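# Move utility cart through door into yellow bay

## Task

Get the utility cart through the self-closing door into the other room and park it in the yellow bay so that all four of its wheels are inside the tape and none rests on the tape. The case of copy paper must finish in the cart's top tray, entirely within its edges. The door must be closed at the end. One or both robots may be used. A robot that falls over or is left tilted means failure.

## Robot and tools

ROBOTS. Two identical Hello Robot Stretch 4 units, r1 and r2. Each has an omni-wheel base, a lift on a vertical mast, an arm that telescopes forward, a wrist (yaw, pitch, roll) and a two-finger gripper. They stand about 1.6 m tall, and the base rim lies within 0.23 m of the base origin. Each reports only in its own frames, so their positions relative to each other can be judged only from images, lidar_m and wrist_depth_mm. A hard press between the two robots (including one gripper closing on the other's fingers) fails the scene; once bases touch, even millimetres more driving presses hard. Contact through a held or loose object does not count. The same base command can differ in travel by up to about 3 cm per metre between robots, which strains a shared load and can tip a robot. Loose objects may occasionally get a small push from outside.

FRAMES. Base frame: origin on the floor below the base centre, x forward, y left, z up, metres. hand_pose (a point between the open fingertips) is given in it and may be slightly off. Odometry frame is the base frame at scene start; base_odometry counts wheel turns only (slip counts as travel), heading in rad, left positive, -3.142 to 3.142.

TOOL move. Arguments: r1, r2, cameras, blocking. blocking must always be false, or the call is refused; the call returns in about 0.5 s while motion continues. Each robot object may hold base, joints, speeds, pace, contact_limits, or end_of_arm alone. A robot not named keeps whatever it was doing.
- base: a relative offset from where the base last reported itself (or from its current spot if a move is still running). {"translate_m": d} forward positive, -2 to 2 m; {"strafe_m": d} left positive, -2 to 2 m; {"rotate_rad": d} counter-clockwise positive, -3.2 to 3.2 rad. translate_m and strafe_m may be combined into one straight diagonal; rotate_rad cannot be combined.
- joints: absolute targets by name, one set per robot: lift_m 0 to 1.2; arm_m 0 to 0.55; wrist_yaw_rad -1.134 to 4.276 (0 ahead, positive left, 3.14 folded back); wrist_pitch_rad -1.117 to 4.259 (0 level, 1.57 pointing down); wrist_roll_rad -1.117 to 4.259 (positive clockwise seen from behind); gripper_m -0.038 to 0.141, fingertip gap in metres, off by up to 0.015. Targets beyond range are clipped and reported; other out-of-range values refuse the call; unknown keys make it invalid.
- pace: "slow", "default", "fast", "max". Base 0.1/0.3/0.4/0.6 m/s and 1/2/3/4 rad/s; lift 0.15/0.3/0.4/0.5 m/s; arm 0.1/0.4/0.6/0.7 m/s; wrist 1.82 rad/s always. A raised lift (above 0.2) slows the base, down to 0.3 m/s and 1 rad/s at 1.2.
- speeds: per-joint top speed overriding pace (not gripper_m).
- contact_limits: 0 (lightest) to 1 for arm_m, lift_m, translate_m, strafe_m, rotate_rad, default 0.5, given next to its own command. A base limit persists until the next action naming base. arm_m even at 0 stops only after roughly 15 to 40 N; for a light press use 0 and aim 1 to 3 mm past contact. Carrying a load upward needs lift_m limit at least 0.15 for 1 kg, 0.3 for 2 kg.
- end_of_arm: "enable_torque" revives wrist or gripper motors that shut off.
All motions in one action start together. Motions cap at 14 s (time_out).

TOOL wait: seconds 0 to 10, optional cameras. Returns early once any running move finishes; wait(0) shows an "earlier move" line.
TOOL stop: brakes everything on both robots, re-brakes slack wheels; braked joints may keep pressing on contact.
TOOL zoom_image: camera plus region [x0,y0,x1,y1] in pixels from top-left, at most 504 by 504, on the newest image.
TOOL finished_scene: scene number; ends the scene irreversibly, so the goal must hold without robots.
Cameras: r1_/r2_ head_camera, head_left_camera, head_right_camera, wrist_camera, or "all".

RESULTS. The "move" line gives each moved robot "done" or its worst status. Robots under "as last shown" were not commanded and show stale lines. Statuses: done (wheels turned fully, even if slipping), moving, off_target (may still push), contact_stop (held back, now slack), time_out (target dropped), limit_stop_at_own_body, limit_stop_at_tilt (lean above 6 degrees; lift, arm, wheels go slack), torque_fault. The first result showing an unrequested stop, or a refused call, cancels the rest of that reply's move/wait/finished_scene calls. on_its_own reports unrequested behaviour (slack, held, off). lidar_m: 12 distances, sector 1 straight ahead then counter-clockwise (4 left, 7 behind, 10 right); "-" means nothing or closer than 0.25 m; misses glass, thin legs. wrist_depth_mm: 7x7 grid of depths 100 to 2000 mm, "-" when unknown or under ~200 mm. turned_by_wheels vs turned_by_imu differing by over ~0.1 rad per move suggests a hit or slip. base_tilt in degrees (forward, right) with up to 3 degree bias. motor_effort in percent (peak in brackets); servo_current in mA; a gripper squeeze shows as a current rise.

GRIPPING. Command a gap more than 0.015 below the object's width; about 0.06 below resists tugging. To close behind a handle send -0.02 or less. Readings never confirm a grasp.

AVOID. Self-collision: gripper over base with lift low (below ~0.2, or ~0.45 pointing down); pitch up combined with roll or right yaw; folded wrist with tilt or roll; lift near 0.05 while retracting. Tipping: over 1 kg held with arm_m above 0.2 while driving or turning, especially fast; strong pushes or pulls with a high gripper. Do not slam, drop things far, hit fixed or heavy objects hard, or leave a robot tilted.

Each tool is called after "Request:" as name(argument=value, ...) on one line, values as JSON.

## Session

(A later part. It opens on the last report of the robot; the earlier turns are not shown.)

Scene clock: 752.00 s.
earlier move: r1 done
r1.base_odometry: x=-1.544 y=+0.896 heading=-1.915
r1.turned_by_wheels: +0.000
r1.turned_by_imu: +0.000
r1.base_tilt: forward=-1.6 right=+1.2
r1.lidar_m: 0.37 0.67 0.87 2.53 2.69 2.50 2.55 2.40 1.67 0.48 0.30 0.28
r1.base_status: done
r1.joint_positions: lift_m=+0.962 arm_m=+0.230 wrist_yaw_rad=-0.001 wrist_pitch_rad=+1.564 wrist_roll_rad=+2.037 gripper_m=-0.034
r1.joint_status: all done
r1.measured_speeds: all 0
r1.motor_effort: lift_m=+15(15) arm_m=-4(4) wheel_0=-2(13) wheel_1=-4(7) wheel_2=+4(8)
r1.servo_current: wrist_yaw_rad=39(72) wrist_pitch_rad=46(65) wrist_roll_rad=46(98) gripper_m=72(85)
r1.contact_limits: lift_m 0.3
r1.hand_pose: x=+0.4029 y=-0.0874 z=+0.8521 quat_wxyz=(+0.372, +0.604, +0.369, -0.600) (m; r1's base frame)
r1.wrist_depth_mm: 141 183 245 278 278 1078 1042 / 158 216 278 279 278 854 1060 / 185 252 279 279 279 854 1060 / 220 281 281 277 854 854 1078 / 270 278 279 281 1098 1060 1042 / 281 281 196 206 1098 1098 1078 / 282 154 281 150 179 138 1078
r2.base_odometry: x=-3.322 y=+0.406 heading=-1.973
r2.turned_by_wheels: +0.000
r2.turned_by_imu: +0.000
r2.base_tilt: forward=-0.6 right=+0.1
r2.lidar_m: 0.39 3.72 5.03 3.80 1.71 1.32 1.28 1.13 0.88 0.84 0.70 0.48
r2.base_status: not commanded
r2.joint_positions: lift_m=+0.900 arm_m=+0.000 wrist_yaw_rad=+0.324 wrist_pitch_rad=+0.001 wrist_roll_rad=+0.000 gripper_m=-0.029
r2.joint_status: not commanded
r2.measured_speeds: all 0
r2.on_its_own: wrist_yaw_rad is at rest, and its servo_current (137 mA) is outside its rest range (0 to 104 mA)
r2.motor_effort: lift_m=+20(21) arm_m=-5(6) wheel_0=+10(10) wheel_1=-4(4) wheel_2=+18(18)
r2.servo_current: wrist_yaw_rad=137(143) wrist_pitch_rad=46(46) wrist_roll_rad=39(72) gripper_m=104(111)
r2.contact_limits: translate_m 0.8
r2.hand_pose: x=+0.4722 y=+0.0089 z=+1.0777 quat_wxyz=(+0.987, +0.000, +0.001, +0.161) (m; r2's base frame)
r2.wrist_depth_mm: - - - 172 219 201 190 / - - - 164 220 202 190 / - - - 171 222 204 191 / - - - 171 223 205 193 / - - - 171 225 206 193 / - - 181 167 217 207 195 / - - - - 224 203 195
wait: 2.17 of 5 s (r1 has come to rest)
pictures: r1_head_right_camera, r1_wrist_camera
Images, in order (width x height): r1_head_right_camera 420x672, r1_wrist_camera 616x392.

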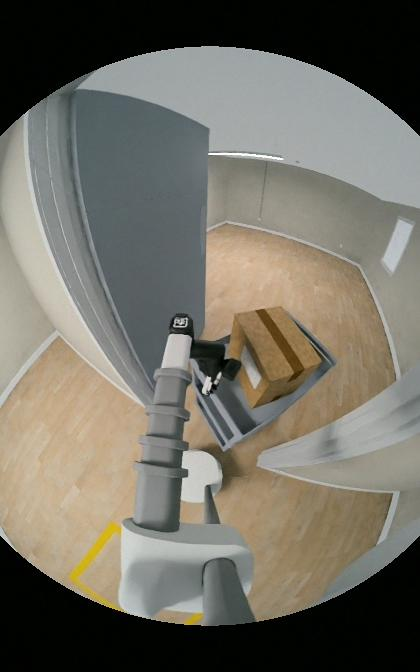

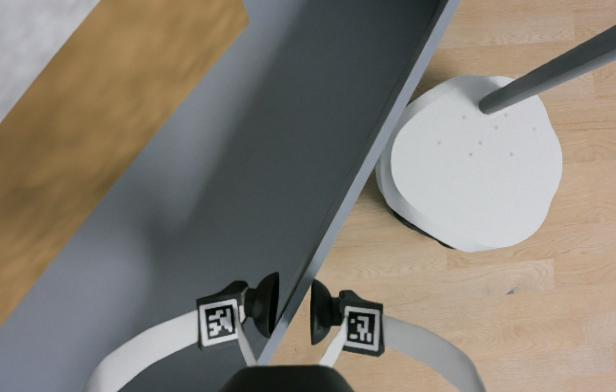

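Request:
move(r1={"base": {"translate_m": -0.129, "strafe_m": -0.1035}, "pace": "slow"}, blocking=false)

Request:
wait(seconds=4, cameras=["r1_wrist_camera", "r1_head_right_camera"])

Scene clock: 777.77 s.
move: r1 moving
r1.base_odometry: x=-1.549 y=+0.909 heading=-1.914
r1.turned_by_wheels: +0.001
r1.turned_by_imu: +0.001
r1.base_tilt: forward=-1.5 right=+1.3
r1.lidar_m: 0.38 0.65 0.86 2.52 2.66 2.50 2.58 2.39 1.74 0.46 0.33 0.28
r1.base_status: translate_m moving; strafe_m moving
r1.joint_positions: lift_m=+0.962 arm_m=+0.230 wrist_yaw_rad=-0.001 wrist_pitch_rad=+1.564 wrist_roll_rad=+2.037 gripper_m=-0.034
r1.joint_status: not commanded
r1.measured_speeds: translate_m=-0.040 strafe_m=-0.032 rotate_rad=+0.001 lift_m=+0.000 arm_m=+0.000 wrist_yaw_rad=+0.000 wrist_pitch_rad=+0.000 wrist_roll_rad=+0.000
r1.motor_effort: lift_m=+15(15) arm_m=-3(4) wheel_0=+7(8) wheel_1=-6(7) wheel_2=+11(11)
r1.servo_current: wrist_yaw_rad=46(72) wrist_pitch_rad=52(52) wrist_roll_rad=72(72) gripper_m=72(78)
r1.contact_limits: lift_m 0.3
r1.hand_pose: x=+0.4029 y=-0.0874 z=+0.8521 quat_wxyz=(+0.372, +0.604, +0.370, -0.600) (m; r1's base frame)
r1.wrist_depth_mm: 138 176 240 277 277 1060 1060 / 156 206 278 278 278 854 854 / 183 247 279 278 278 842 1060 / 219 281 279 279 854 854 1078 / 272 279 281 279 1078 1078 1060 / 282 279 197 204 1078 1060 1078 / 282 155 281 197 179 139 1078
r2.base_odometry: x=-3.322 y=+0.406 heading=-1.973
r2.turned_by_wheels: +0.000
r2.turned_by_imu: +0.000
r2.base_tilt: forward=-0.7 right=+0.0
r2.lidar_m: 0.40 3.74 5.01 3.78 1.71 1.31 1.28 1.18 0.89 0.87 0.68 0.51
r2.base_status: not commanded
r2.joint_positions: lift_m=+0.900 arm_m=+0.000 wrist_yaw_rad=+0.324 wrist_pitch_rad=+0.001 wrist_roll_rad=+0.000 gripper_m=-0.029
r2.joint_status: not commanded
r2.measured_speeds: all 0
r2.motor_effort: lift_m=+20(21) arm_m=-5(6) wheel_0=+10(10) wheel_1=-4(4) wheel_2=+17(18)
r2.servo_current: wrist_yaw_rad=130(137) wrist_pitch_rad=39(39) wrist_roll_rad=46(52) gripper_m=98(104)
r2.contact_limits: translate_m 0.8
r2.hand_pose: x=+0.4722 y=+0.0089 z=+1.0777 quat_wxyz=(+0.987, +0.000, +0.001, +0.161) (m; r2's base frame)
r2.wrist_depth_mm: - - - 172 218 202 190 / - - - 165 220 202 191 / - - - 171 221 204 192 / - - - 171 223 204 192 / - - - 171 225 206 193 / - - 181 167 218 207 194 / - - - - 224 204 195
pictures: none

Scene clock: 780.13 s.
earlier move: r1 done
r1.base_odometry: x=-1.598 y=+1.052 heading=-1.914
r1.turned_by_wheels: +0.000
r1.turned_by_imu: +0.000
r1.base_tilt: forward=-1.6 right=+1.3
r1.lidar_m: 0.37 0.82 1.08 2.65 2.60 2.43 2.49 2.25 2.09 0.57 0.34 0.34
r1.base_status: done
r1.joint_positions: lift_m=+0.962 arm_m=+0.230 wrist_yaw_rad=-0.001 wrist_pitch_rad=+1.572 wrist_roll_rad=+2.035 gripper_m=-0.034
r1.joint_status: not commanded
r1.measured_speeds: all 0
r1.motor_effort: lift_m=+15(15) arm_m=+1(4) wheel_0=+9(13) wheel_1=-3(8) wheel_2=+4(12)
r1.servo_current: wrist_yaw_rad=59(72) wrist_pitch_rad=46(59) wrist_roll_rad=59(72) gripper_m=72(78)
r1.contact_limits: lift_m 0.3
r1.hand_pose: x=+0.4005 y=-0.0874 z=+0.8521 quat_wxyz=(+0.371, +0.601, +0.371, -0.602) (m; r1's base frame)
r1.wrist_depth_mm: 151 212 278 279 1060 1078 1078 / 166 231 279 281 1060 878 640 / 181 256 278 279 854 842 1078 / 202 276 278 279 866 854 1098 / 219 277 277 278 1078 1060 1078 / 242 276 206 200 182 1078 1118 / 266 276 277 146 180 140 1078
r2.base_odometry: x=-3.322 y=+0.406 heading=-1.973
r2.turned_by_wheels: +0.000
r2.turned_by_imu: +0.000
r2.base_tilt: forward=-0.7 right=+0.0
r2.lidar_m: 0.38 3.72 5.01 3.77 1.68 1.32 1.27 1.14 0.90 0.87 0.70 0.50
r2.base_status: not commanded
r2.joint_positions: lift_m=+0.900 arm_m=+0.000 wrist_yaw_rad=+0.324 wrist_pitch_rad=+0.001 wrist_roll_rad=+0.000 gripper_m=-0.029
r2.joint_status: not commanded
r2.measured_speeds: all 0
r2.on_its_own: wrist_yaw_rad is at rest, and its servo_current (124 mA) is outside its rest range (0 to 104 mA)
r2.motor_effort: lift_m=+20(21) arm_m=-5(6) wheel_0=+9(10) wheel_1=-4(4) wheel_2=+17(18)
r2.servo_current: wrist_yaw_rad=124(143) wrist_pitch_rad=39(46) wrist_roll_rad=52(65) gripper_m=104(111)
r2.contact_limits: translate_m 0.8
r2.hand_pose: x=+0.4722 y=+0.0089 z=+1.0777 quat_wxyz=(+0.987, +0.000, +0.001, +0.161) (m; r2's base frame)
r2.wrist_depth_mm: - - - 172 219 202 190 / - - - 164 220 202 190 / - - - 171 222 204 192 / - - - 171 224 205 192 / - - - 171 224 206 193 / - - 182 167 218 208 195 / - - - - 224 204 195
wait: 2.37 of 4 s (r1 has come to rest)
pictures: r1_head_right_camera, r1_wrist_camera
Images, in order (width x height): r1_head_right_camera 420x672, r1_wrist_camera 616x392.

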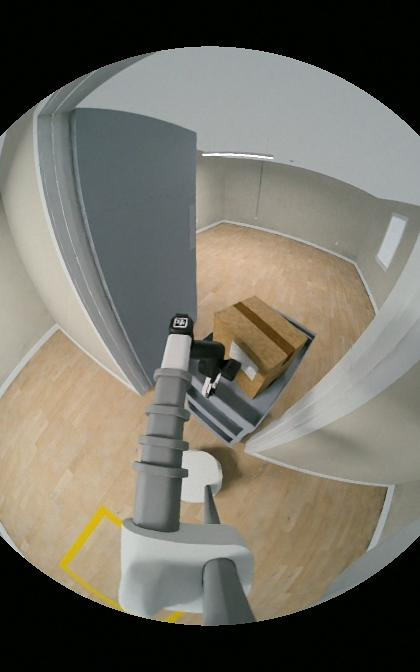

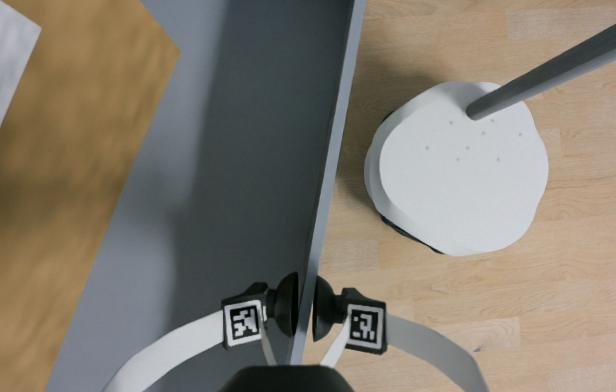

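Request:
move(r1={"base": {"translate_m": -0.390, "strafe_m": 0.339}, "joints": {"wrist_roll_rad": 1.82}, "pace": "slow", "speeds": {"wrist_roll_rad": 0.2}}, blocking=false)

Request:
wait(seconds=8, cameras=["r1_wrist_camera", "r1_head_right_camera", "r1_head_camera"])

Scene clock: 804.73 s.
move: r1 moving
r1.base_odometry: x=-1.587 y=+1.059 heading=-1.914
r1.turned_by_wheels: +0.000
r1.turned_by_imu: +0.000
r1.base_tilt: forward=-1.6 right=+1.3
r1.lidar_m: 0.39 0.82 1.09 2.64 2.57 2.41 2.49 2.24 2.13 0.56 0.34 0.33
r1.base_status: translate_m moving; strafe_m moving
r1.joint_positions: lift_m=+0.962 arm_m=+0.230 wrist_yaw_rad=-0.001 wrist_pitch_rad=+1.572 wrist_roll_rad=+1.949 gripper_m=-0.034
r1.joint_status: wrist_roll_rad moving
r1.measured_speeds: translate_m=-0.038 strafe_m=+0.034 rotate_rad=+0.000 lift_m=+0.000 arm_m=+0.000 wrist_yaw_rad=+0.000 wrist_pitch_rad=-0.007 wrist_roll_rad=-0.199
r1.motor_effort: lift_m=+15(15) arm_m=+4(4) wheel_0=-7(8) wheel_1=+3(3) wheel_2=+5(7)
r1.servo_current: wrist_yaw_rad=39(59) wrist_pitch_rad=33(46) wrist_roll_rad=46(78) gripper_m=72(72)
r1.contact_limits: lift_m 0.3
r1.hand_pose: x=+0.4005 y=-0.0874 z=+0.8521 quat_wxyz=(+0.397, +0.585, +0.397, -0.585) (m; r1's base frame)
r1.wrist_depth_mm: 152 209 278 281 1060 1042 1078 / 167 231 279 279 1060 1098 1078 / 186 263 279 279 866 854 1078 / 207 279 278 279 854 854 1060 / 231 279 279 279 1060 854 1060 / 263 279 186 202 187 1078 1078 / 279 155 279 158 1078 134 1060
r2.base_odometry: x=-3.322 y=+0.406 heading=-1.973
r2.turned_by_wheels: +0.000
r2.turned_by_imu: +0.000
r2.base_tilt: forward=-0.6 right=+0.0
r2.lidar_m: 0.39 3.69 5.01 3.75 1.69 1.30 1.28 1.15 0.89 0.85 0.69 0.48
r2.base_status: not commanded
r2.joint_positions: lift_m=+0.900 arm_m=+0.000 wrist_yaw_rad=+0.324 wrist_pitch_rad=+0.001 wrist_roll_rad=+0.000 gripper_m=-0.029
r2.joint_status: not commanded
r2.measured_speeds: all 0
r2.motor_effort: lift_m=+20(21) arm_m=-5(6) wheel_0=+9(10) wheel_1=-3(4) wheel_2=+18(18)
r2.servo_current: wrist_yaw_rad=130(137) wrist_pitch_rad=46(46) wrist_roll_rad=52(52) gripper_m=104(104)
r2.contact_limits: translate_m 0.8
r2.hand_pose: x=+0.4722 y=+0.0089 z=+1.0777 quat_wxyz=(+0.987, +0.000, +0.001, +0.161) (m; r2's base frame)
r2.wrist_depth_mm: - - - 172 219 202 190 / - - - 164 220 202 190 / - - - 171 221 204 191 / - - - 171 223 205 193 / - - - 171 224 206 193 / - - 181 167 217 207 195 / - - - - 224 203 195
pictures: none

Scene clock: 810.63 s.
earlier move: r1 done
r1.base_odometry: x=-1.148 y=+1.305 heading=-1.914
r1.turned_by_wheels: +0.000
r1.turned_by_imu: -0.003
r1.base_tilt: forward=-1.6 right=+1.3
r1.lidar_m: 0.38 1.09 2.47 2.52 2.09 1.92 1.97 2.37 2.23 1.34 0.37 0.34
r1.base_status: done
r1.joint_positions: lift_m=+0.962 arm_m=+0.230 wrist_yaw_rad=-0.001 wrist_pitch_rad=+1.570 wrist_roll_rad=+1.826 gripper_m=-0.034
r1.joint_status: all done
r1.measured_speeds: all 0
r1.motor_effort: lift_m=+15(15) arm_m=+4(4) wheel_0=-6(19) wheel_1=+3(6) wheel_2=+1(7)
r1.servo_current: wrist_yaw_rad=59(72) wrist_pitch_rad=46(72) wrist_roll_rad=59(98) gripper_m=72(78)
r1.contact_limits: lift_m 0.3
r1.hand_pose: x=+0.4012 y=-0.0874 z=+0.8521 quat_wxyz=(+0.432, +0.560, +0.432, -0.559) (m; r1's base frame)
r1.wrist_depth_mm: 150 208 279 281 281 1098 1078 / 166 227 279 281 1078 1098 1078 / 185 263 278 281 991 866 866 / 209 278 278 281 866 866 1098 / 244 278 278 278 1078 866 1060 / 276 277 185 204 185 1078 1098 / 277 155 278 210 1060 136 1078
r2.base_odometry: x=-3.322 y=+0.406 heading=-1.973
r2.turned_by_wheels: +0.000
r2.turned_by_imu: +0.001
r2.base_tilt: forward=-0.6 right=+0.0
r2.lidar_m: 0.42 3.71 5.04 3.79 1.72 1.31 1.28 1.13 0.89 0.86 0.72 0.49
r2.base_status: not commanded
r2.joint_positions: lift_m=+0.900 arm_m=+0.000 wrist_yaw_rad=+0.324 wrist_pitch_rad=+0.001 wrist_roll_rad=+0.000 gripper_m=-0.029
r2.joint_status: not commanded
r2.measured_speeds: all 0
r2.on_its_own: wrist_yaw_rad is at rest, and its servo_current (130 mA) is outside its rest range (0 to 104 mA)
r2.motor_effort: lift_m=+20(21) arm_m=-5(6) wheel_0=+10(10) wheel_1=-4(4) wheel_2=+18(18)
r2.servo_current: wrist_yaw_rad=130(143) wrist_pitch_rad=39(46) wrist_roll_rad=39(65) gripper_m=104(111)
r2.contact_limits: translate_m 0.8
r2.hand_pose: x=+0.4722 y=+0.0089 z=+1.0777 quat_wxyz=(+0.987, +0.000, +0.001, +0.161) (m; r2's base frame)
r2.wrist_depth_mm: - - - 173 219 201 189 / - - - 164 221 202 191 / - - - 171 221 204 191 / - - - 172 224 204 193 / - - - 171 225 206 193 / - - 181 167 218 207 195 / - - - - 224 203 195
wait: 5.90 of 8 s (r1 has come to rest)
pictures: r1_head_camera, r1_head_right_camera, r1_wrist_camera
Images, in order (width x height): r1_head_camera 420x560, r1_head_right_camera 420x672, r1_wrist_camera 616x392.

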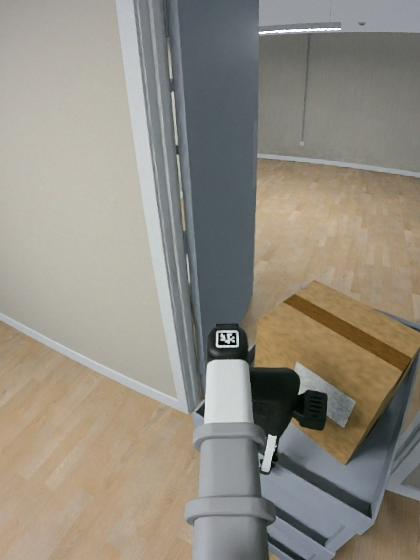

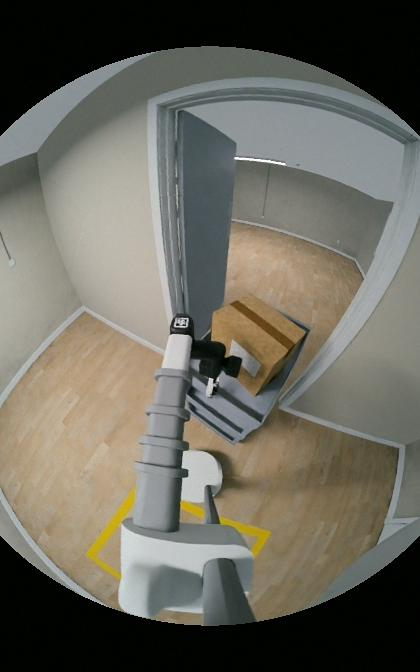

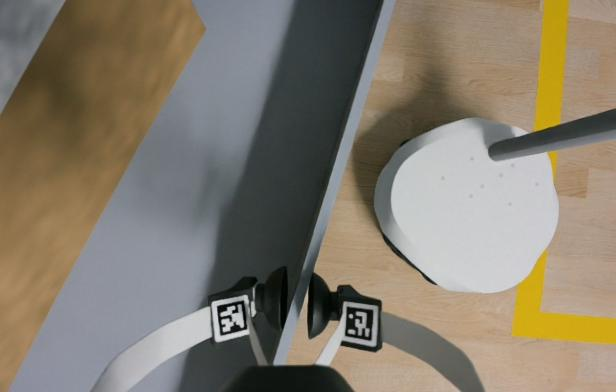

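Request:
move(r1={"base": {"translate_m": -0.714, "strafe_m": 0.238}, "pace": "slow"}, blocking=false)

Request:
wait(seconds=9, cameras=["r1_wrist_camera", "r1_head_right_camera"])

Scene clock: 856.47 s.
move: r1 moving
r1.base_odometry: x=-1.140 y=+1.316 heading=-1.915
r1.turned_by_wheels: -0.001
r1.turned_by_imu: -0.001
r1.base_tilt: forward=-1.6 right=+1.3
r1.lidar_m: 0.40 1.13 2.45 2.53 2.07 1.92 1.98 2.39 2.24 1.35 0.37 0.35
r1.base_status: translate_m moving; strafe_m moving
r1.joint_positions: lift_m=+0.962 arm_m=+0.230 wrist_yaw_rad=-0.001 wrist_pitch_rad=+1.568 wrist_roll_rad=+1.826 gripper_m=-0.034
r1.joint_status: not commanded
r1.measured_speeds: translate_m=-0.048 strafe_m=+0.017 rotate_rad=+0.001 lift_m=+0.000 arm_m=+0.000 wrist_yaw_rad=+0.000 wrist_pitch_rad=-0.023 wrist_roll_rad=+0.000
r1.motor_effort: lift_m=+15(15) arm_m=+3(4) wheel_0=-12(12) wheel_1=-4(5) wheel_2=+2(5)
r1.servo_current: wrist_yaw_rad=65(65) wrist_pitch_rad=39(46) wrist_roll_rad=52(65) gripper_m=65(78)
r1.contact_limits: lift_m 0.3
r1.hand_pose: x=+0.4016 y=-0.0874 z=+0.8521 quat_wxyz=(+0.433, +0.560, +0.432, -0.559) (m; r1's base frame)
r1.wrist_depth_mm: 157 212 281 281 1060 1078 1078 / 170 236 279 282 1078 1060 1060 / 193 273 279 279 1078 854 866 / 218 281 281 281 891 854 1078 / 247 282 281 282 1078 854 1060 / 282 282 184 195 184 1078 1098 / 281 153 279 211 178 1078 1060
r2.base_odometry: x=-3.322 y=+0.406 heading=-1.973
r2.turned_by_wheels: +0.000
r2.turned_by_imu: +0.000
r2.base_tilt: forward=-0.7 right=+0.0
r2.lidar_m: 0.39 3.72 5.04 3.80 1.72 1.33 1.27 1.15 0.90 0.86 0.69 0.51
r2.base_status: not commanded
r2.joint_positions: lift_m=+0.900 arm_m=+0.000 wrist_yaw_rad=+0.324 wrist_pitch_rad=+0.001 wrist_roll_rad=+0.000 gripper_m=-0.029
r2.joint_status: not commanded
r2.measured_speeds: all 0
r2.motor_effort: lift_m=+21(21) arm_m=-6(6) wheel_0=+9(10) wheel_1=-3(4) wheel_2=+17(18)
r2.servo_current: wrist_yaw_rad=124(143) wrist_pitch_rad=39(46) wrist_roll_rad=46(59) gripper_m=104(111)
r2.contact_limits: translate_m 0.8
r2.hand_pose: x=+0.4722 y=+0.0089 z=+1.0777 quat_wxyz=(+0.987, +0.000, +0.001, +0.161) (m; r2's base frame)
r2.wrist_depth_mm: - - - 172 218 201 189 / - - - 164 220 202 191 / - - - 171 221 204 191 / - - - 171 224 205 192 / - - - 171 226 205 193 / - - 181 167 218 208 195 / - - - - 224 203 195
pictures: none

Scene clock: 864.73 s.
earlier move: r1 done
r1.base_odometry: x=-0.683 y=+1.897 heading=-1.914
r1.turned_by_wheels: +0.001
r1.turned_by_imu: +0.002
r1.base_tilt: forward=-1.5 right=+1.3
r1.lidar_m: 0.39 0.45 2.53 1.89 1.27 1.18 1.22 1.57 2.14 2.21 1.69 0.41
r1.base_status: done
r1.joint_positions: lift_m=+0.962 arm_m=+0.230 wrist_yaw_rad=+0.000 wrist_pitch_rad=+1.563 wrist_roll_rad=+1.821 gripper_m=-0.034
r1.joint_status: not commanded
r1.measured_speeds: all 0
r1.motor_effort: lift_m=+15(15) arm_m=-3(4) wheel_0=-2(14) wheel_1=-4(7) wheel_2=+4(10)
r1.servo_current: wrist_yaw_rad=33(78) wrist_pitch_rad=52(59) wrist_roll_rad=46(72) gripper_m=65(85)
r1.contact_limits: lift_m 0.3
r1.hand_pose: x=+0.4031 y=-0.0874 z=+0.8521 quat_wxyz=(+0.435, +0.561, +0.432, -0.556) (m; r1's base frame)
r1.wrist_depth_mm: 281 281 279 1078 1042 1060 1060 / 211 282 279 1060 1060 1042 1060 / 214 279 281 1060 1078 866 1060 / 219 281 281 1098 946 854 854 / 232 281 282 1042 1078 854 1060 / 235 281 210 199 1078 1060 1060 / 239 156 281 211 159 126 1078
r2.base_odometry: x=-3.322 y=+0.406 heading=-1.973
r2.turned_by_wheels: +0.000
r2.turned_by_imu: +0.001
r2.base_tilt: forward=-0.7 right=+0.0
r2.lidar_m: 0.41 3.73 5.02 3.77 1.66 1.32 1.29 1.15 0.88 0.85 0.69 0.48
r2.base_status: not commanded
r2.joint_positions: lift_m=+0.900 arm_m=+0.000 wrist_yaw_rad=+0.324 wrist_pitch_rad=+0.001 wrist_roll_rad=+0.000 gripper_m=-0.029
r2.joint_status: not commanded
r2.measured_speeds: all 0
r2.on_its_own: wrist_yaw_rad is at rest, and its servo_current (130 mA) is outside its rest range (0 to 104 mA)
r2.motor_effort: lift_m=+20(21) arm_m=-5(6) wheel_0=+10(10) wheel_1=-4(4) wheel_2=+17(18)
r2.servo_current: wrist_yaw_rad=130(150) wrist_pitch_rad=39(52) wrist_roll_rad=46(65) gripper_m=98(111)
r2.contact_limits: translate_m 0.8
r2.hand_pose: x=+0.4722 y=+0.0089 z=+1.0777 quat_wxyz=(+0.987, +0.000, +0.001, +0.161) (m; r2's base frame)
r2.wrist_depth_mm: - - - 172 218 201 190 / - - - 164 220 202 190 / - - - 171 221 204 191 / - - - 171 223 204 193 / - - - 171 224 206 193 / - - 182 167 217 207 195 / - - - - 224 203 195
wait: 8.27 of 9 s (r1 has come to rest)
pictures: r1_head_right_camera, r1_wrist_camera
Images, in order (width x height): r1_head_right_camera 420x672, r1_wrist_camera 616x392.

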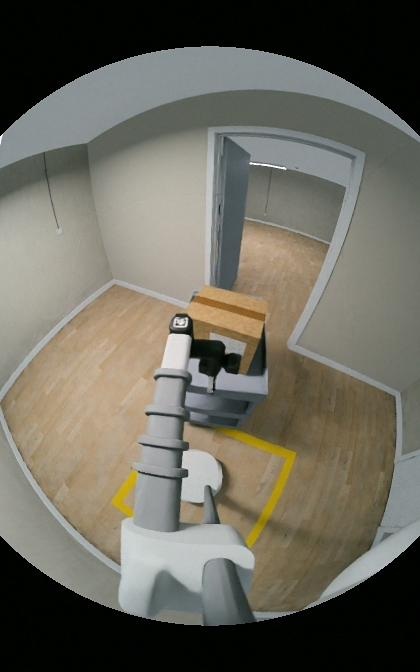

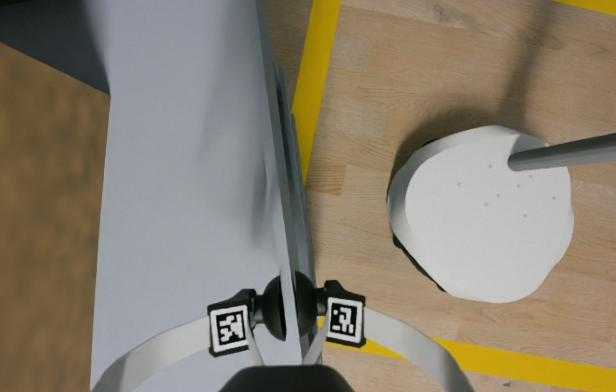

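Request:
move(r2={"joints": {"gripper_m": 0.09}}, blocking=false)

Request:
zoom_image(camera="r1_wrist_camera", region=[240, 0, 616, 392])

Request:
zoom_image(camera="r1_head_right_camera", region=[90, 270, 330, 570])

Scene clock: 893.23 s.
move: r2 moving
r1: as last shown
r1.turned_by_wheels: +0.000
r1.turned_by_imu: +0.000
r1.base_tilt: forward=-1.6 right=+1.2
r1.lidar_m: 0.38 0.44 2.54 1.88 1.28 1.19 1.24 1.62 2.15 2.21 1.69 0.40
r1.motor_effort: lift_m=+15(15) arm_m=-3(4) wheel_0=-2(3) wheel_1=-4(4) wheel_2=+4(4)
r1.servo_current: wrist_yaw_rad=46(65) wrist_pitch_rad=52(52) wrist_roll_rad=52(59) gripper_m=72(78)
r1.contact_limits: lift_m 0.3
r1.wrist_depth_mm: 279 281 281 1060 1078 1042 1060 / 211 281 281 1060 1042 1060 1042 / 216 281 281 1060 1078 854 1060 / 219 281 281 1060 931 866 842 / 231 282 281 1078 1078 866 1078 / 235 282 210 198 1078 1060 1078 / 239 155 282 211 159 126 1060
r2.base_odometry: x=-3.322 y=+0.406 heading=-1.973
r2.turned_by_wheels: +0.000
r2.turned_by_imu: +0.000
r2.base_tilt: forward=-0.7 right=+0.0
r2.lidar_m: 0.40 3.71 5.00 3.78 1.72 1.33 1.28 1.14 0.90 0.86 0.70 0.49
r2.base_status: not commanded
r2.joint_positions: lift_m=+0.900 arm_m=+0.000 wrist_yaw_rad=+0.324 wrist_pitch_rad=+0.001 wrist_roll_rad=+0.000 gripper_m=-0.003
r2.joint_status: gripper_m moving
r2.measured_speeds: all 0
r2.motor_effort: lift_m=+20(20) arm_m=-5(6) wheel_0=+10(10) wheel_1=-3(4) wheel_2=+17(18)
r2.servo_current: wrist_yaw_rad=117(137) wrist_pitch_rad=46(46) wrist_roll_rad=65(65) gripper_m=111(111)
r2.contact_limits: translate_m 0.8
r2.hand_pose: x=+0.4722 y=+0.0089 z=+1.0777 quat_wxyz=(+0.987, +0.000, +0.001, +0.161) (m; r2's base frame)
r2.wrist_depth_mm: - - - 175 223 204 192 / - - - 235 227 206 193 / - - - 174 226 208 195 / - - - 174 228 208 195 / - - - 174 229 210 198 / - - 185 183 224 211 198 / - - - - 226 208 198
pictures: none

Scaled by 1.286.
This view is cut from an older image: the scene may have changed since it was taken.

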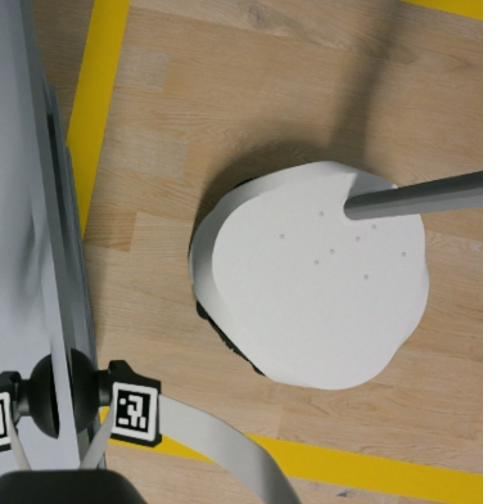

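Scaled by 1.680 from the camera's 420x672 image, which has a finer 600x960 frame.
This view is cut from an older image: the scene may have changed since it was taken.

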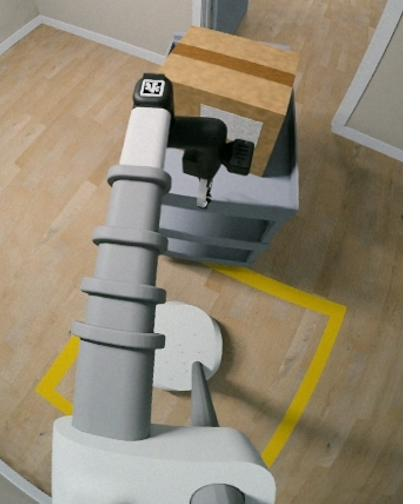

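Request:
move(r1={"base": {"translate_m": -0.828, "strafe_m": 0.129}, "joints": {"wrist_roll_rad": 2.1}, "pace": "slow", "speeds": {"wrist_roll_rad": 0.1}}, blocking=false)

Request:
wait(seconds=5, cameras=["r2_wrist_camera", "r2_head_right_camera"])

Request:
wait(seconds=6, cameras=["r1_wrist_camera", "r1_head_right_camera", "r1_head_camera"])

Scene clock: 933.03 s.
earlier move: r2 done
move: r1 moving
r1.base_odometry: x=-0.678 y=+1.908 heading=-1.914
r1.turned_by_wheels: +0.000
r1.turned_by_imu: +0.000
r1.base_tilt: forward=-1.5 right=+1.3
r1.lidar_m: 0.39 0.46 2.56 1.87 1.28 1.18 1.20 1.56 2.14 2.22 1.71 0.41
r1.base_status: translate_m moving; strafe_m moving
r1.joint_positions: lift_m=+0.962 arm_m=+0.230 wrist_yaw_rad=+0.002 wrist_pitch_rad=+1.561 wrist_roll_rad=+1.859 gripper_m=-0.034
r1.joint_status: wrist_roll_rad moving
r1.measured_speeds: translate_m=-0.049 strafe_m=+0.008 rotate_rad=+0.000 lift_m=+0.000 arm_m=+0.000 wrist_yaw_rad=+0.004 wrist_pitch_rad=-0.013 wrist_roll_rad=+0.099
r1.motor_effort: lift_m=+15(15) arm_m=-4(4) wheel_0=-3(6) wheel_1=-5(6) wheel_2=+11(13)
r1.servo_current: wrist_yaw_rad=52(59) wrist_pitch_rad=59(59) wrist_roll_rad=59(59) gripper_m=72(72)
r1.contact_limits: lift_m 0.3
r1.hand_pose: x=+0.4040 y=-0.0874 z=+0.8521 quat_wxyz=(+0.426, +0.569, +0.421, -0.563) (m; r1's base frame)
r1.wrist_depth_mm: 283 279 279 1060 1078 1060 1060 / 258 282 279 1078 1042 1042 1042 / 224 282 279 1060 1060 842 854 / 237 282 281 1060 1008 842 854 / 240 281 281 1060 1060 866 878 / 242 283 211 196 1078 1042 1078 / 244 153 282 181 161 - -
r2.base_odometry: x=-3.322 y=+0.406 heading=-1.974
r2.turned_by_wheels: -0.001
r2.turned_by_imu: +0.000
r2.base_tilt: forward=-0.7 right=+0.0
r2.lidar_m: 3.44 3.67 5.00 3.79 1.69 1.29 1.26 1.15 0.89 0.86 0.93 1.39
r2.base_status: not commanded
r2.joint_positions: lift_m=+0.900 arm_m=+0.000 wrist_yaw_rad=+0.305 wrist_pitch_rad=+0.001 wrist_roll_rad=+0.000 gripper_m=+0.090
r2.joint_status: all done
r2.measured_speeds: all 0
r2.motor_effort: lift_m=+20(21) arm_m=-5(6) wheel_0=+5(5) wheel_1=-3(4) wheel_2=+5(5)
r2.servo_current: wrist_yaw_rad=59(59) wrist_pitch_rad=39(46) wrist_roll_rad=46(52) gripper_m=52(59)
r2.contact_limits: translate_m 0.8
r2.hand_pose: x=+0.4723 y=+0.0032 z=+1.0777 quat_wxyz=(+0.988, +0.000, +0.001, +0.152) (m; r2's base frame)
r2.wrist_depth_mm: - - - - - - - / - - - - - - - / - - - - - - - / - - - - - - - / - - - - - - - / - - 192 - 191 - - / - - - - - - -
pictures: none

Scene clock: 938.03 s.
earlier move: r1 moving
r1.base_odometry: x=-0.444 y=+2.338 heading=-1.913
r1.turned_by_wheels: +0.000
r1.turned_by_imu: +0.004
r1.base_tilt: forward=-1.6 right=+1.3
r1.lidar_m: 0.34 0.33 2.70 1.16 0.79 0.70 0.73 0.94 2.01 2.05 2.20 0.43
r1.base_status: translate_m moving; strafe_m moving
r1.joint_positions: lift_m=+0.962 arm_m=+0.230 wrist_yaw_rad=+0.002 wrist_pitch_rad=+1.559 wrist_roll_rad=+2.093 gripper_m=-0.034
r1.joint_status: all done
r1.measured_speeds: translate_m=-0.099 strafe_m=+0.016 rotate_rad=+0.000 lift_m=+0.000 arm_m=+0.000 wrist_yaw_rad=+0.000 wrist_pitch_rad=+0.000 wrist_roll_rad=+0.000
r1.motor_effort: lift_m=+15(15) arm_m=-4(4) wheel_0=-1(6) wheel_1=-1(7) wheel_2=+10(13)
r1.servo_current: wrist_yaw_rad=59(72) wrist_pitch_rad=59(72) wrist_roll_rad=78(85) gripper_m=72(78)
r1.contact_limits: lift_m 0.3
r1.hand_pose: x=+0.4044 y=-0.0874 z=+0.8521 quat_wxyz=(+0.357, +0.615, +0.353, -0.608) (m; r1's base frame)
r1.wrist_depth_mm: 1060 1060 1060 1078 1060 1060 1060 / 241 1060 1060 1060 1060 854 854 / 281 281 1042 1042 878 842 1042 / 282 281 260 1042 976 842 1042 / 282 281 281 283 1078 960 1060 / 265 281 282 211 177 1078 1078 / 237 159 191 281 245 132 1060
r2.base_odometry: x=-3.322 y=+0.406 heading=-1.974
r2.turned_by_wheels: +0.000
r2.turned_by_imu: +0.001
r2.base_tilt: forward=-0.6 right=+0.1
r2.lidar_m: 3.45 3.71 5.02 3.76 1.71 1.31 1.28 1.15 0.88 0.86 0.93 1.39
r2.base_status: not commanded
r2.joint_positions: lift_m=+0.900 arm_m=+0.000 wrist_yaw_rad=+0.305 wrist_pitch_rad=+0.001 wrist_roll_rad=+0.000 gripper_m=+0.090
r2.joint_status: all done
r2.measured_speeds: all 0
r2.motor_effort: lift_m=+20(21) arm_m=-6(6) wheel_0=+4(5) wheel_1=-3(4) wheel_2=+5(5)
r2.servo_current: wrist_yaw_rad=52(59) wrist_pitch_rad=39(46) wrist_roll_rad=52(59) gripper_m=52(59)
r2.contact_limits: translate_m 0.8
r2.hand_pose: x=+0.4723 y=+0.0032 z=+1.0777 quat_wxyz=(+0.988, +0.000, +0.001, +0.152) (m; r2's base frame)
r2.wrist_depth_mm: - - - - - - - / - - - - - - - / - - - - - - - / - - - - - - - / - - - - - - - / - - 193 - 191 - - / - - - - - - -
wait: 5.00 s; no rest
pictures: r2_head_right_camera, r2_wrist_camera
Images, in order (width x height): r2_head_right_camera 420x672, r2_wrist_camera 616x392.

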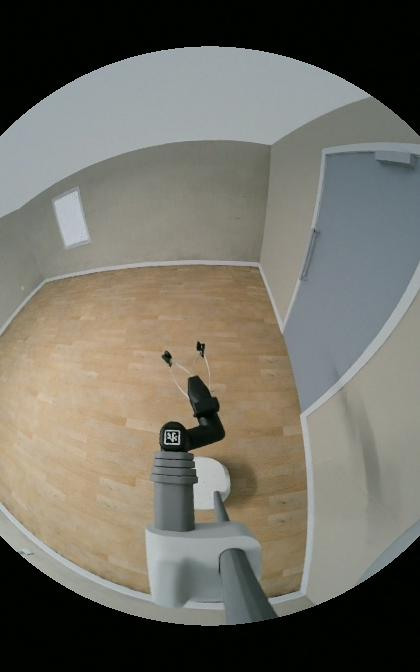

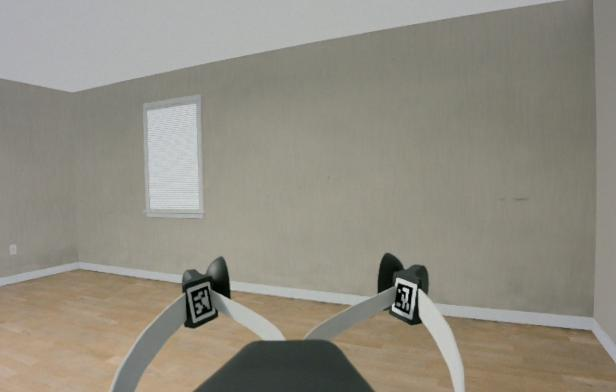

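Scene clock: 942.17 s.
earlier move: r1 done
r1.base_odometry: x=-0.284 y=+2.634 heading=-1.913
r1.turned_by_wheels: +0.000
r1.turned_by_imu: +0.003
r1.base_tilt: forward=-1.5 right=+1.2
r1.lidar_m: 0.29 0.28 2.31 0.63 0.44 0.38 0.40 0.55 1.31 1.98 2.51 0.45
r1.base_status: done
r1.joint_positions: lift_m=+0.962 arm_m=+0.230 wrist_yaw_rad=+0.002 wrist_pitch_rad=+1.560 wrist_roll_rad=+2.093 gripper_m=-0.034
r1.joint_status: all done
r1.measured_speeds: all 0
r1.motor_effort: lift_m=+15(15) arm_m=-4(4) wheel_0=+3(6) wheel_1=-3(7) wheel_2=+9(13)
r1.servo_current: wrist_yaw_rad=52(72) wrist_pitch_rad=65(72) wrist_roll_rad=39(85) gripper_m=72(78)
r1.contact_limits: lift_m 0.3
r1.hand_pose: x=+0.4043 y=-0.0874 z=+0.8521 quat_wxyz=(+0.357, +0.615, +0.353, -0.608) (m; r1's base frame)
r1.wrist_depth_mm: 1060 1042 1060 1078 1078 1078 1025 / 1060 1060 1060 1042 1060 854 854 / 257 1060 1060 1042 878 842 1042 / 279 246 809 1078 878 854 1042 / 279 281 237 - 1060 1060 1060 / 282 279 279 220 176 1078 1060 / 251 163 179 279 224 149 1098
r2.base_odometry: x=-3.322 y=+0.406 heading=-1.974
r2.turned_by_wheels: +0.000
r2.turned_by_imu: +0.001
r2.base_tilt: forward=-0.7 right=+0.0
r2.lidar_m: 3.46 3.67 5.06 3.80 1.71 1.30 1.28 1.13 0.89 0.87 0.94 1.40
r2.base_status: not commanded
r2.joint_positions: lift_m=+0.900 arm_m=+0.000 wrist_yaw_rad=+0.305 wrist_pitch_rad=+0.001 wrist_roll_rad=+0.000 gripper_m=+0.090
r2.joint_status: all done
r2.measured_speeds: all 0
r2.motor_effort: lift_m=+20(21) arm_m=-5(6) wheel_0=+4(5) wheel_1=-3(4) wheel_2=+5(5)
r2.servo_current: wrist_yaw_rad=39(59) wrist_pitch_rad=39(46) wrist_roll_rad=59(65) gripper_m=52(59)
r2.contact_limits: translate_m 0.8
r2.hand_pose: x=+0.4723 y=+0.0032 z=+1.0777 quat_wxyz=(+0.988, +0.000, +0.001, +0.152) (m; r2's base frame)
r2.wrist_depth_mm: - - - - - - - / - - - - - - - / - - - - - - - / - - - - - - - / - - - - - - - / - - 192 - 191 - - / - - - - - - -
wait: 4.13 of 6 s (r1 has come to rest)
pictures: r1_head_camera, r1_head_right_camera, r1_wrist_camera
Images, in order (width x height): r1_head_camera 420x560, r1_head_right_camera 420x672, r1_wrist_camera 616x392.

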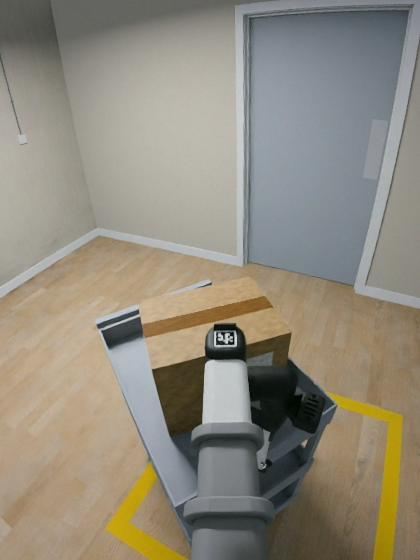

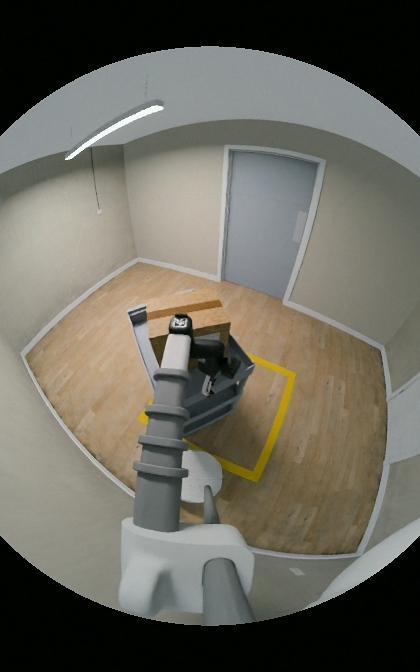

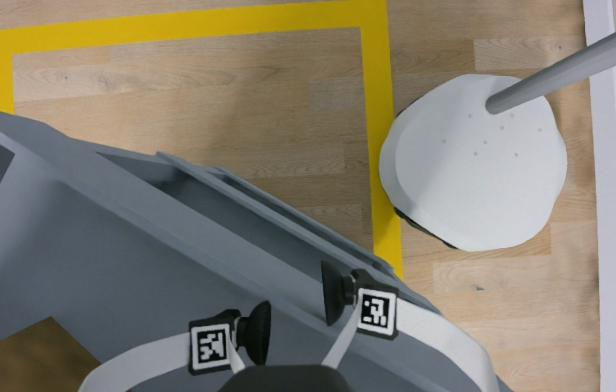

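Request:
move(r1={"joints": {"wrist_roll_rad": 1.05}, "speeds": {"wrist_roll_rad": 0.6}}, blocking=false)

Request:
wait(seconds=2.5, cameras=["r1_wrist_camera", "r1_head_camera", "r1_head_right_camera"])

Scene clock: 975.43 s.
move: r1 moving
r1.base_odometry: x=-0.284 y=+2.634 heading=-1.913
r1.turned_by_wheels: +0.000
r1.turned_by_imu: +0.000
r1.base_tilt: forward=-1.5 right=+1.2
r1.lidar_m: 0.29 0.29 2.31 0.63 0.44 0.39 0.40 0.54 1.31 2.00 2.53 0.45
r1.base_status: not commanded
r1.joint_positions: lift_m=+0.962 arm_m=+0.230 wrist_yaw_rad=+0.002 wrist_pitch_rad=+1.560 wrist_roll_rad=+1.855 gripper_m=-0.034
r1.joint_status: wrist_roll_rad moving
r1.measured_speeds: translate_m=+0.000 strafe_m=+0.000 rotate_rad=+0.000 lift_m=+0.000 arm_m=+0.000 wrist_yaw_rad=+0.000 wrist_pitch_rad=+0.000 wrist_roll_rad=-0.599
r1.motor_effort: lift_m=+15(15) arm_m=-3(4) wheel_0=+3(3) wheel_1=-2(3) wheel_2=+9(9)
r1.servo_current: wrist_yaw_rad=46(72) wrist_pitch_rad=65(65) wrist_roll_rad=39(65) gripper_m=72(72)
r1.contact_limits: lift_m 0.3
r1.hand_pose: x=+0.4043 y=-0.0874 z=+0.8521 quat_wxyz=(+0.427, +0.568, +0.422, -0.562) (m; r1's base frame)
r1.wrist_depth_mm: 1060 1042 1078 1042 1060 1060 1042 / 236 1042 1060 1060 1060 1042 1078 / 279 268 1078 1060 1060 854 866 / 281 279 246 1078 904 866 854 / 282 279 276 278 1060 854 1060 / 258 281 281 209 178 1078 1078 / 230 156 180 211 249 143 1078
r2: as last shown
r2.turned_by_imu: +0.000
r2.lidar_m: 3.46 3.70 5.01 3.81 1.70 1.32 1.27 1.14 0.88 0.86 0.96 1.38
r2.motor_effort: lift_m=+20(21) arm_m=-5(5) wheel_0=+5(5) wheel_1=-3(4) wheel_2=+4(5)
r2.servo_current: wrist_yaw_rad=52(59) wrist_pitch_rad=39(46) wrist_roll_rad=52(59) gripper_m=46(59)
r2.contact_limits: translate_m 0.8
pictures: none

Scene clock: 977.17 s.
earlier move: r1 done
r1.base_odometry: x=-0.284 y=+2.634 heading=-1.914
r1.turned_by_wheels: +0.000
r1.turned_by_imu: +0.000
r1.base_tilt: forward=-1.6 right=+1.3
r1.lidar_m: 0.30 0.31 2.29 0.64 0.44 0.39 0.41 0.55 1.30 1.99 2.51 0.45
r1.base_status: not commanded
r1.joint_positions: lift_m=+0.962 arm_m=+0.230 wrist_yaw_rad=+0.002 wrist_pitch_rad=+1.561 wrist_roll_rad=+1.052 gripper_m=-0.034
r1.joint_status: all done
r1.measured_speeds: all 0
r1.motor_effort: lift_m=+15(15) arm_m=-4(4) wheel_0=+3(3) wheel_1=-2(3) wheel_2=+8(9)
r1.servo_current: wrist_yaw_rad=39(72) wrist_pitch_rad=65(72) wrist_roll_rad=33(72) gripper_m=65(78)
r1.contact_limits: lift_m 0.3
r1.hand_pose: x=+0.4038 y=-0.0874 z=+0.8521 quat_wxyz=(+0.615, +0.356, +0.609, -0.353) (m; r1's base frame)
r1.wrist_depth_mm: 190 282 282 1078 1078 1078 1078 / 198 281 282 1078 1078 1078 1060 / 211 282 281 1060 1060 1060 1060 / 220 282 281 1060 1060 1060 1060 / 226 281 282 1078 960 1060 1042 / 240 282 204 198 842 842 1042 / 250 151 279 211 156 - 1060
r2.base_odometry: x=-3.322 y=+0.406 heading=-1.974
r2.turned_by_wheels: +0.000
r2.turned_by_imu: +0.000
r2.base_tilt: forward=-0.6 right=+0.0
r2.lidar_m: 3.45 3.71 5.04 3.79 1.71 1.32 1.28 1.16 0.89 0.86 0.94 1.36
r2.base_status: not commanded
r2.joint_positions: lift_m=+0.900 arm_m=+0.000 wrist_yaw_rad=+0.305 wrist_pitch_rad=+0.001 wrist_roll_rad=+0.000 gripper_m=+0.090
r2.joint_status: not commanded
r2.measured_speeds: all 0
r2.motor_effort: lift_m=+20(21) arm_m=-5(6) wheel_0=+5(5) wheel_1=-3(4) wheel_2=+4(5)
r2.servo_current: wrist_yaw_rad=39(59) wrist_pitch_rad=39(52) wrist_roll_rad=59(59) gripper_m=52(59)
r2.contact_limits: translate_m 0.8
r2.hand_pose: x=+0.4723 y=+0.0032 z=+1.0777 quat_wxyz=(+0.988, +0.000, +0.001, +0.152) (m; r2's base frame)
r2.wrist_depth_mm: - - - - - - - / - - - - - - - / - - - - - - - / - - - - - - - / - - - - - - - / - - 193 - 191 - - / - - - - - - -
wait: 1.73 of 2.5 s (r1 has come to rest)
pictures: r1_head_camera, r1_head_right_camera, r1_wrist_camera
Images, in order (width x height): r1_head_camera 420x560, r1_head_right_camera 420x672, r1_wrist_camera 616x392.

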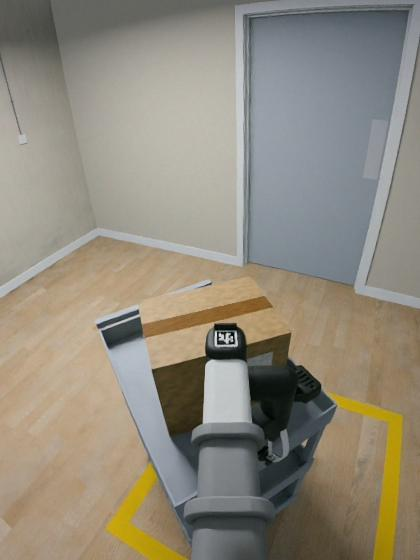

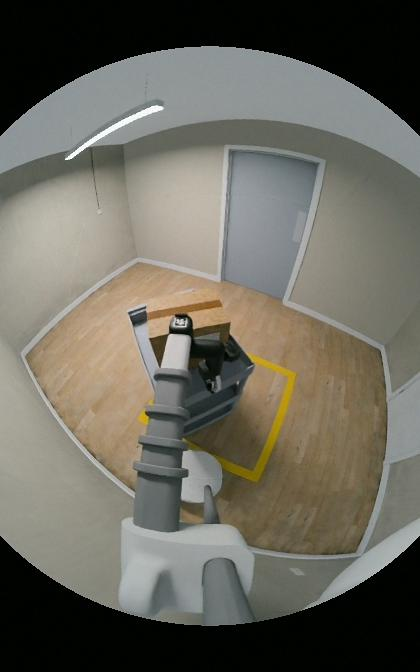

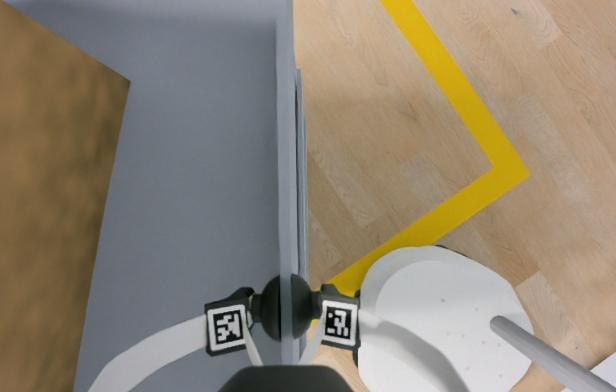

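Request:
move(r1={"base": {"translate_m": -0.091, "strafe_m": -0.277}, "joints": {"arm_m": 0.31}, "pace": "slow", "speeds": {"arm_m": 0.028}}, blocking=false)

Request:
wait(seconds=5, cameras=["r1_wrist_camera", "r1_head_camera", "r1_head_right_camera"])

Scene clock: 999.17 s.
move: r1 moving
r1.base_odometry: x=-0.294 y=+2.642 heading=-1.912
r1.turned_by_wheels: +0.001
r1.turned_by_imu: +0.001
r1.base_tilt: forward=-1.6 right=+1.2
r1.lidar_m: 0.31 0.30 2.30 0.65 0.43 0.38 0.42 0.51 1.29 1.99 2.53 0.44
r1.base_status: translate_m moving; strafe_m moving
r1.joint_positions: lift_m=+0.962 arm_m=+0.243 wrist_yaw_rad=+0.002 wrist_pitch_rad=+1.565 wrist_roll_rad=+1.052 gripper_m=-0.034
r1.joint_status: arm_m moving
r1.measured_speeds: translate_m=-0.015 strafe_m=-0.047 rotate_rad=-0.001 lift_m=+0.000 arm_m=+0.028 wrist_yaw_rad=+0.000 wrist_pitch_rad=+0.000 wrist_roll_rad=+0.000
r1.motor_effort: lift_m=+15(15) arm_m=+3(7) wheel_0=+12(13) wheel_1=-6(8) wheel_2=+8(8)
r1.servo_current: wrist_yaw_rad=33(59) wrist_pitch_rad=46(52) wrist_roll_rad=46(59) gripper_m=72(78)
r1.contact_limits: lift_m 0.3
r1.hand_pose: x=+0.4159 y=-0.0874 z=+0.8521 quat_wxyz=(+0.614, +0.355, +0.610, -0.353) (m; r1's base frame)
r1.wrist_depth_mm: 281 278 278 1078 1078 1060 1078 / 196 279 277 1060 1060 1060 1078 / 200 282 279 1042 1060 1078 1060 / 211 279 281 1060 1060 1078 1060 / 220 279 279 1078 1008 1078 1060 / 237 279 205 197 854 854 1060 / 237 155 279 182 157 - 699
r2: as last shown
r2.base_tilt: forward=-0.7 right=+0.0
r2.lidar_m: 3.45 3.69 5.05 3.80 1.69 1.31 1.29 1.14 0.88 0.85 0.93 1.40
r2.motor_effort: lift_m=+20(20) arm_m=-5(6) wheel_0=+4(5) wheel_1=-3(3) wheel_2=+5(5)
r2.servo_current: wrist_yaw_rad=46(59) wrist_pitch_rad=46(46) wrist_roll_rad=46(59) gripper_m=52(59)
r2.contact_limits: translate_m 0.8
pictures: none

Scene clock: 1002.83 s.
earlier move: r1 done
r1.base_odometry: x=-0.514 y=+2.812 heading=-1.913
r1.turned_by_wheels: -0.001
r1.turned_by_imu: +0.001
r1.base_tilt: forward=-1.6 right=+1.3
r1.lidar_m: 0.31 0.26 0.25 0.68 0.46 0.44 0.45 0.62 1.41 1.68 2.15 2.32
r1.base_status: done
r1.joint_positions: lift_m=+0.962 arm_m=+0.310 wrist_yaw_rad=+0.002 wrist_pitch_rad=+1.572 wrist_roll_rad=+1.051 gripper_m=-0.034
r1.joint_status: all done
r1.measured_speeds: all 0
r1.motor_effort: lift_m=+15(15) arm_m=+3(7) wheel_0=+6(17) wheel_1=-1(8) wheel_2=+1(15)
r1.servo_current: wrist_yaw_rad=39(72) wrist_pitch_rad=46(65) wrist_roll_rad=39(65) gripper_m=65(78)
r1.contact_limits: lift_m 0.3
r1.hand_pose: x=+0.4806 y=-0.0874 z=+0.8521 quat_wxyz=(+0.612, +0.354, +0.613, -0.354) (m; r1's base frame)
r1.wrist_depth_mm: 1060 1060 1060 1060 1078 1060 1078 / 1042 1025 1060 1060 1060 1078 1078 / 1060 1025 1060 1042 1078 1060 1078 / 1042 1042 1042 1078 1060 1078 1078 / 1060 1060 559 504 1078 1078 1098 / 255 247 208 202 178 866 1098 / 276 153 277 210 878 135 732
r2.base_odometry: x=-3.322 y=+0.406 heading=-1.974
r2.turned_by_wheels: +0.000
r2.turned_by_imu: +0.001
r2.base_tilt: forward=-0.7 right=+0.1
r2.lidar_m: 3.45 3.68 5.03 3.80 1.72 1.32 1.28 1.15 0.87 0.83 0.94 1.36
r2.base_status: not commanded
r2.joint_positions: lift_m=+0.900 arm_m=+0.000 wrist_yaw_rad=+0.305 wrist_pitch_rad=+0.001 wrist_roll_rad=+0.000 gripper_m=+0.090
r2.joint_status: not commanded
r2.measured_speeds: all 0
r2.motor_effort: lift_m=+20(21) arm_m=-6(6) wheel_0=+5(5) wheel_1=-3(4) wheel_2=+4(5)
r2.servo_current: wrist_yaw_rad=33(59) wrist_pitch_rad=46(52) wrist_roll_rad=59(59) gripper_m=46(59)
r2.contact_limits: translate_m 0.8
r2.hand_pose: x=+0.4723 y=+0.0032 z=+1.0777 quat_wxyz=(+0.988, +0.000, +0.001, +0.152) (m; r2's base frame)
r2.wrist_depth_mm: - - - - - - - / - - - - - - - / - - - - - - - / - - - - - - - / - - - - - - - / - - 192 - 191 - - / - - - - - - -
wait: 3.67 of 5 s (r1 has come to rest)
pictures: r1_head_camera, r1_head_right_camera, r1_wrist_camera
Images, in order (width x height): r1_head_camera 420x560, r1_head_right_camera 420x672, r1_wrist_camera 616x392.

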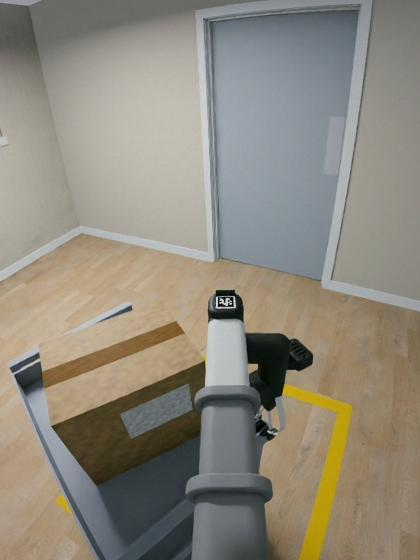

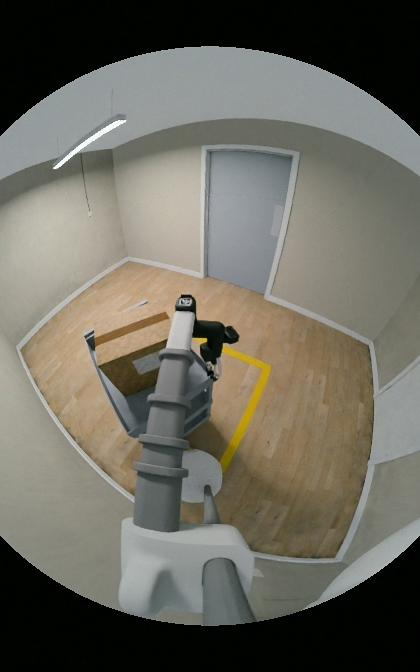

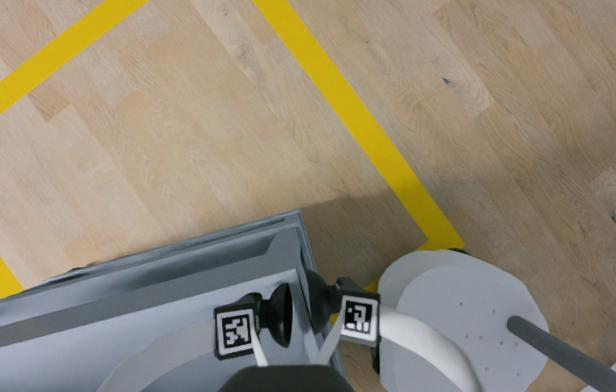

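Request:
zoom_image(camera="r1_wrist_camera", region=[0, 150, 480, 392])

Request:
zoom_image(camera="r1_head_camera", region=[0, 280, 380, 560])

Scaled by 1.050.

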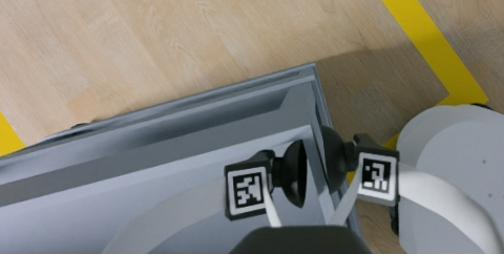

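Scaled by 1.326 from the camera's 420x560 image, which has a finer 600x800 frame.

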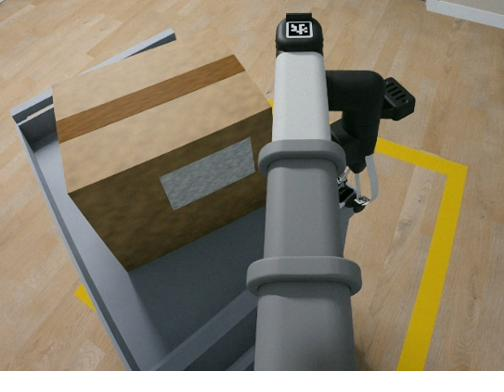

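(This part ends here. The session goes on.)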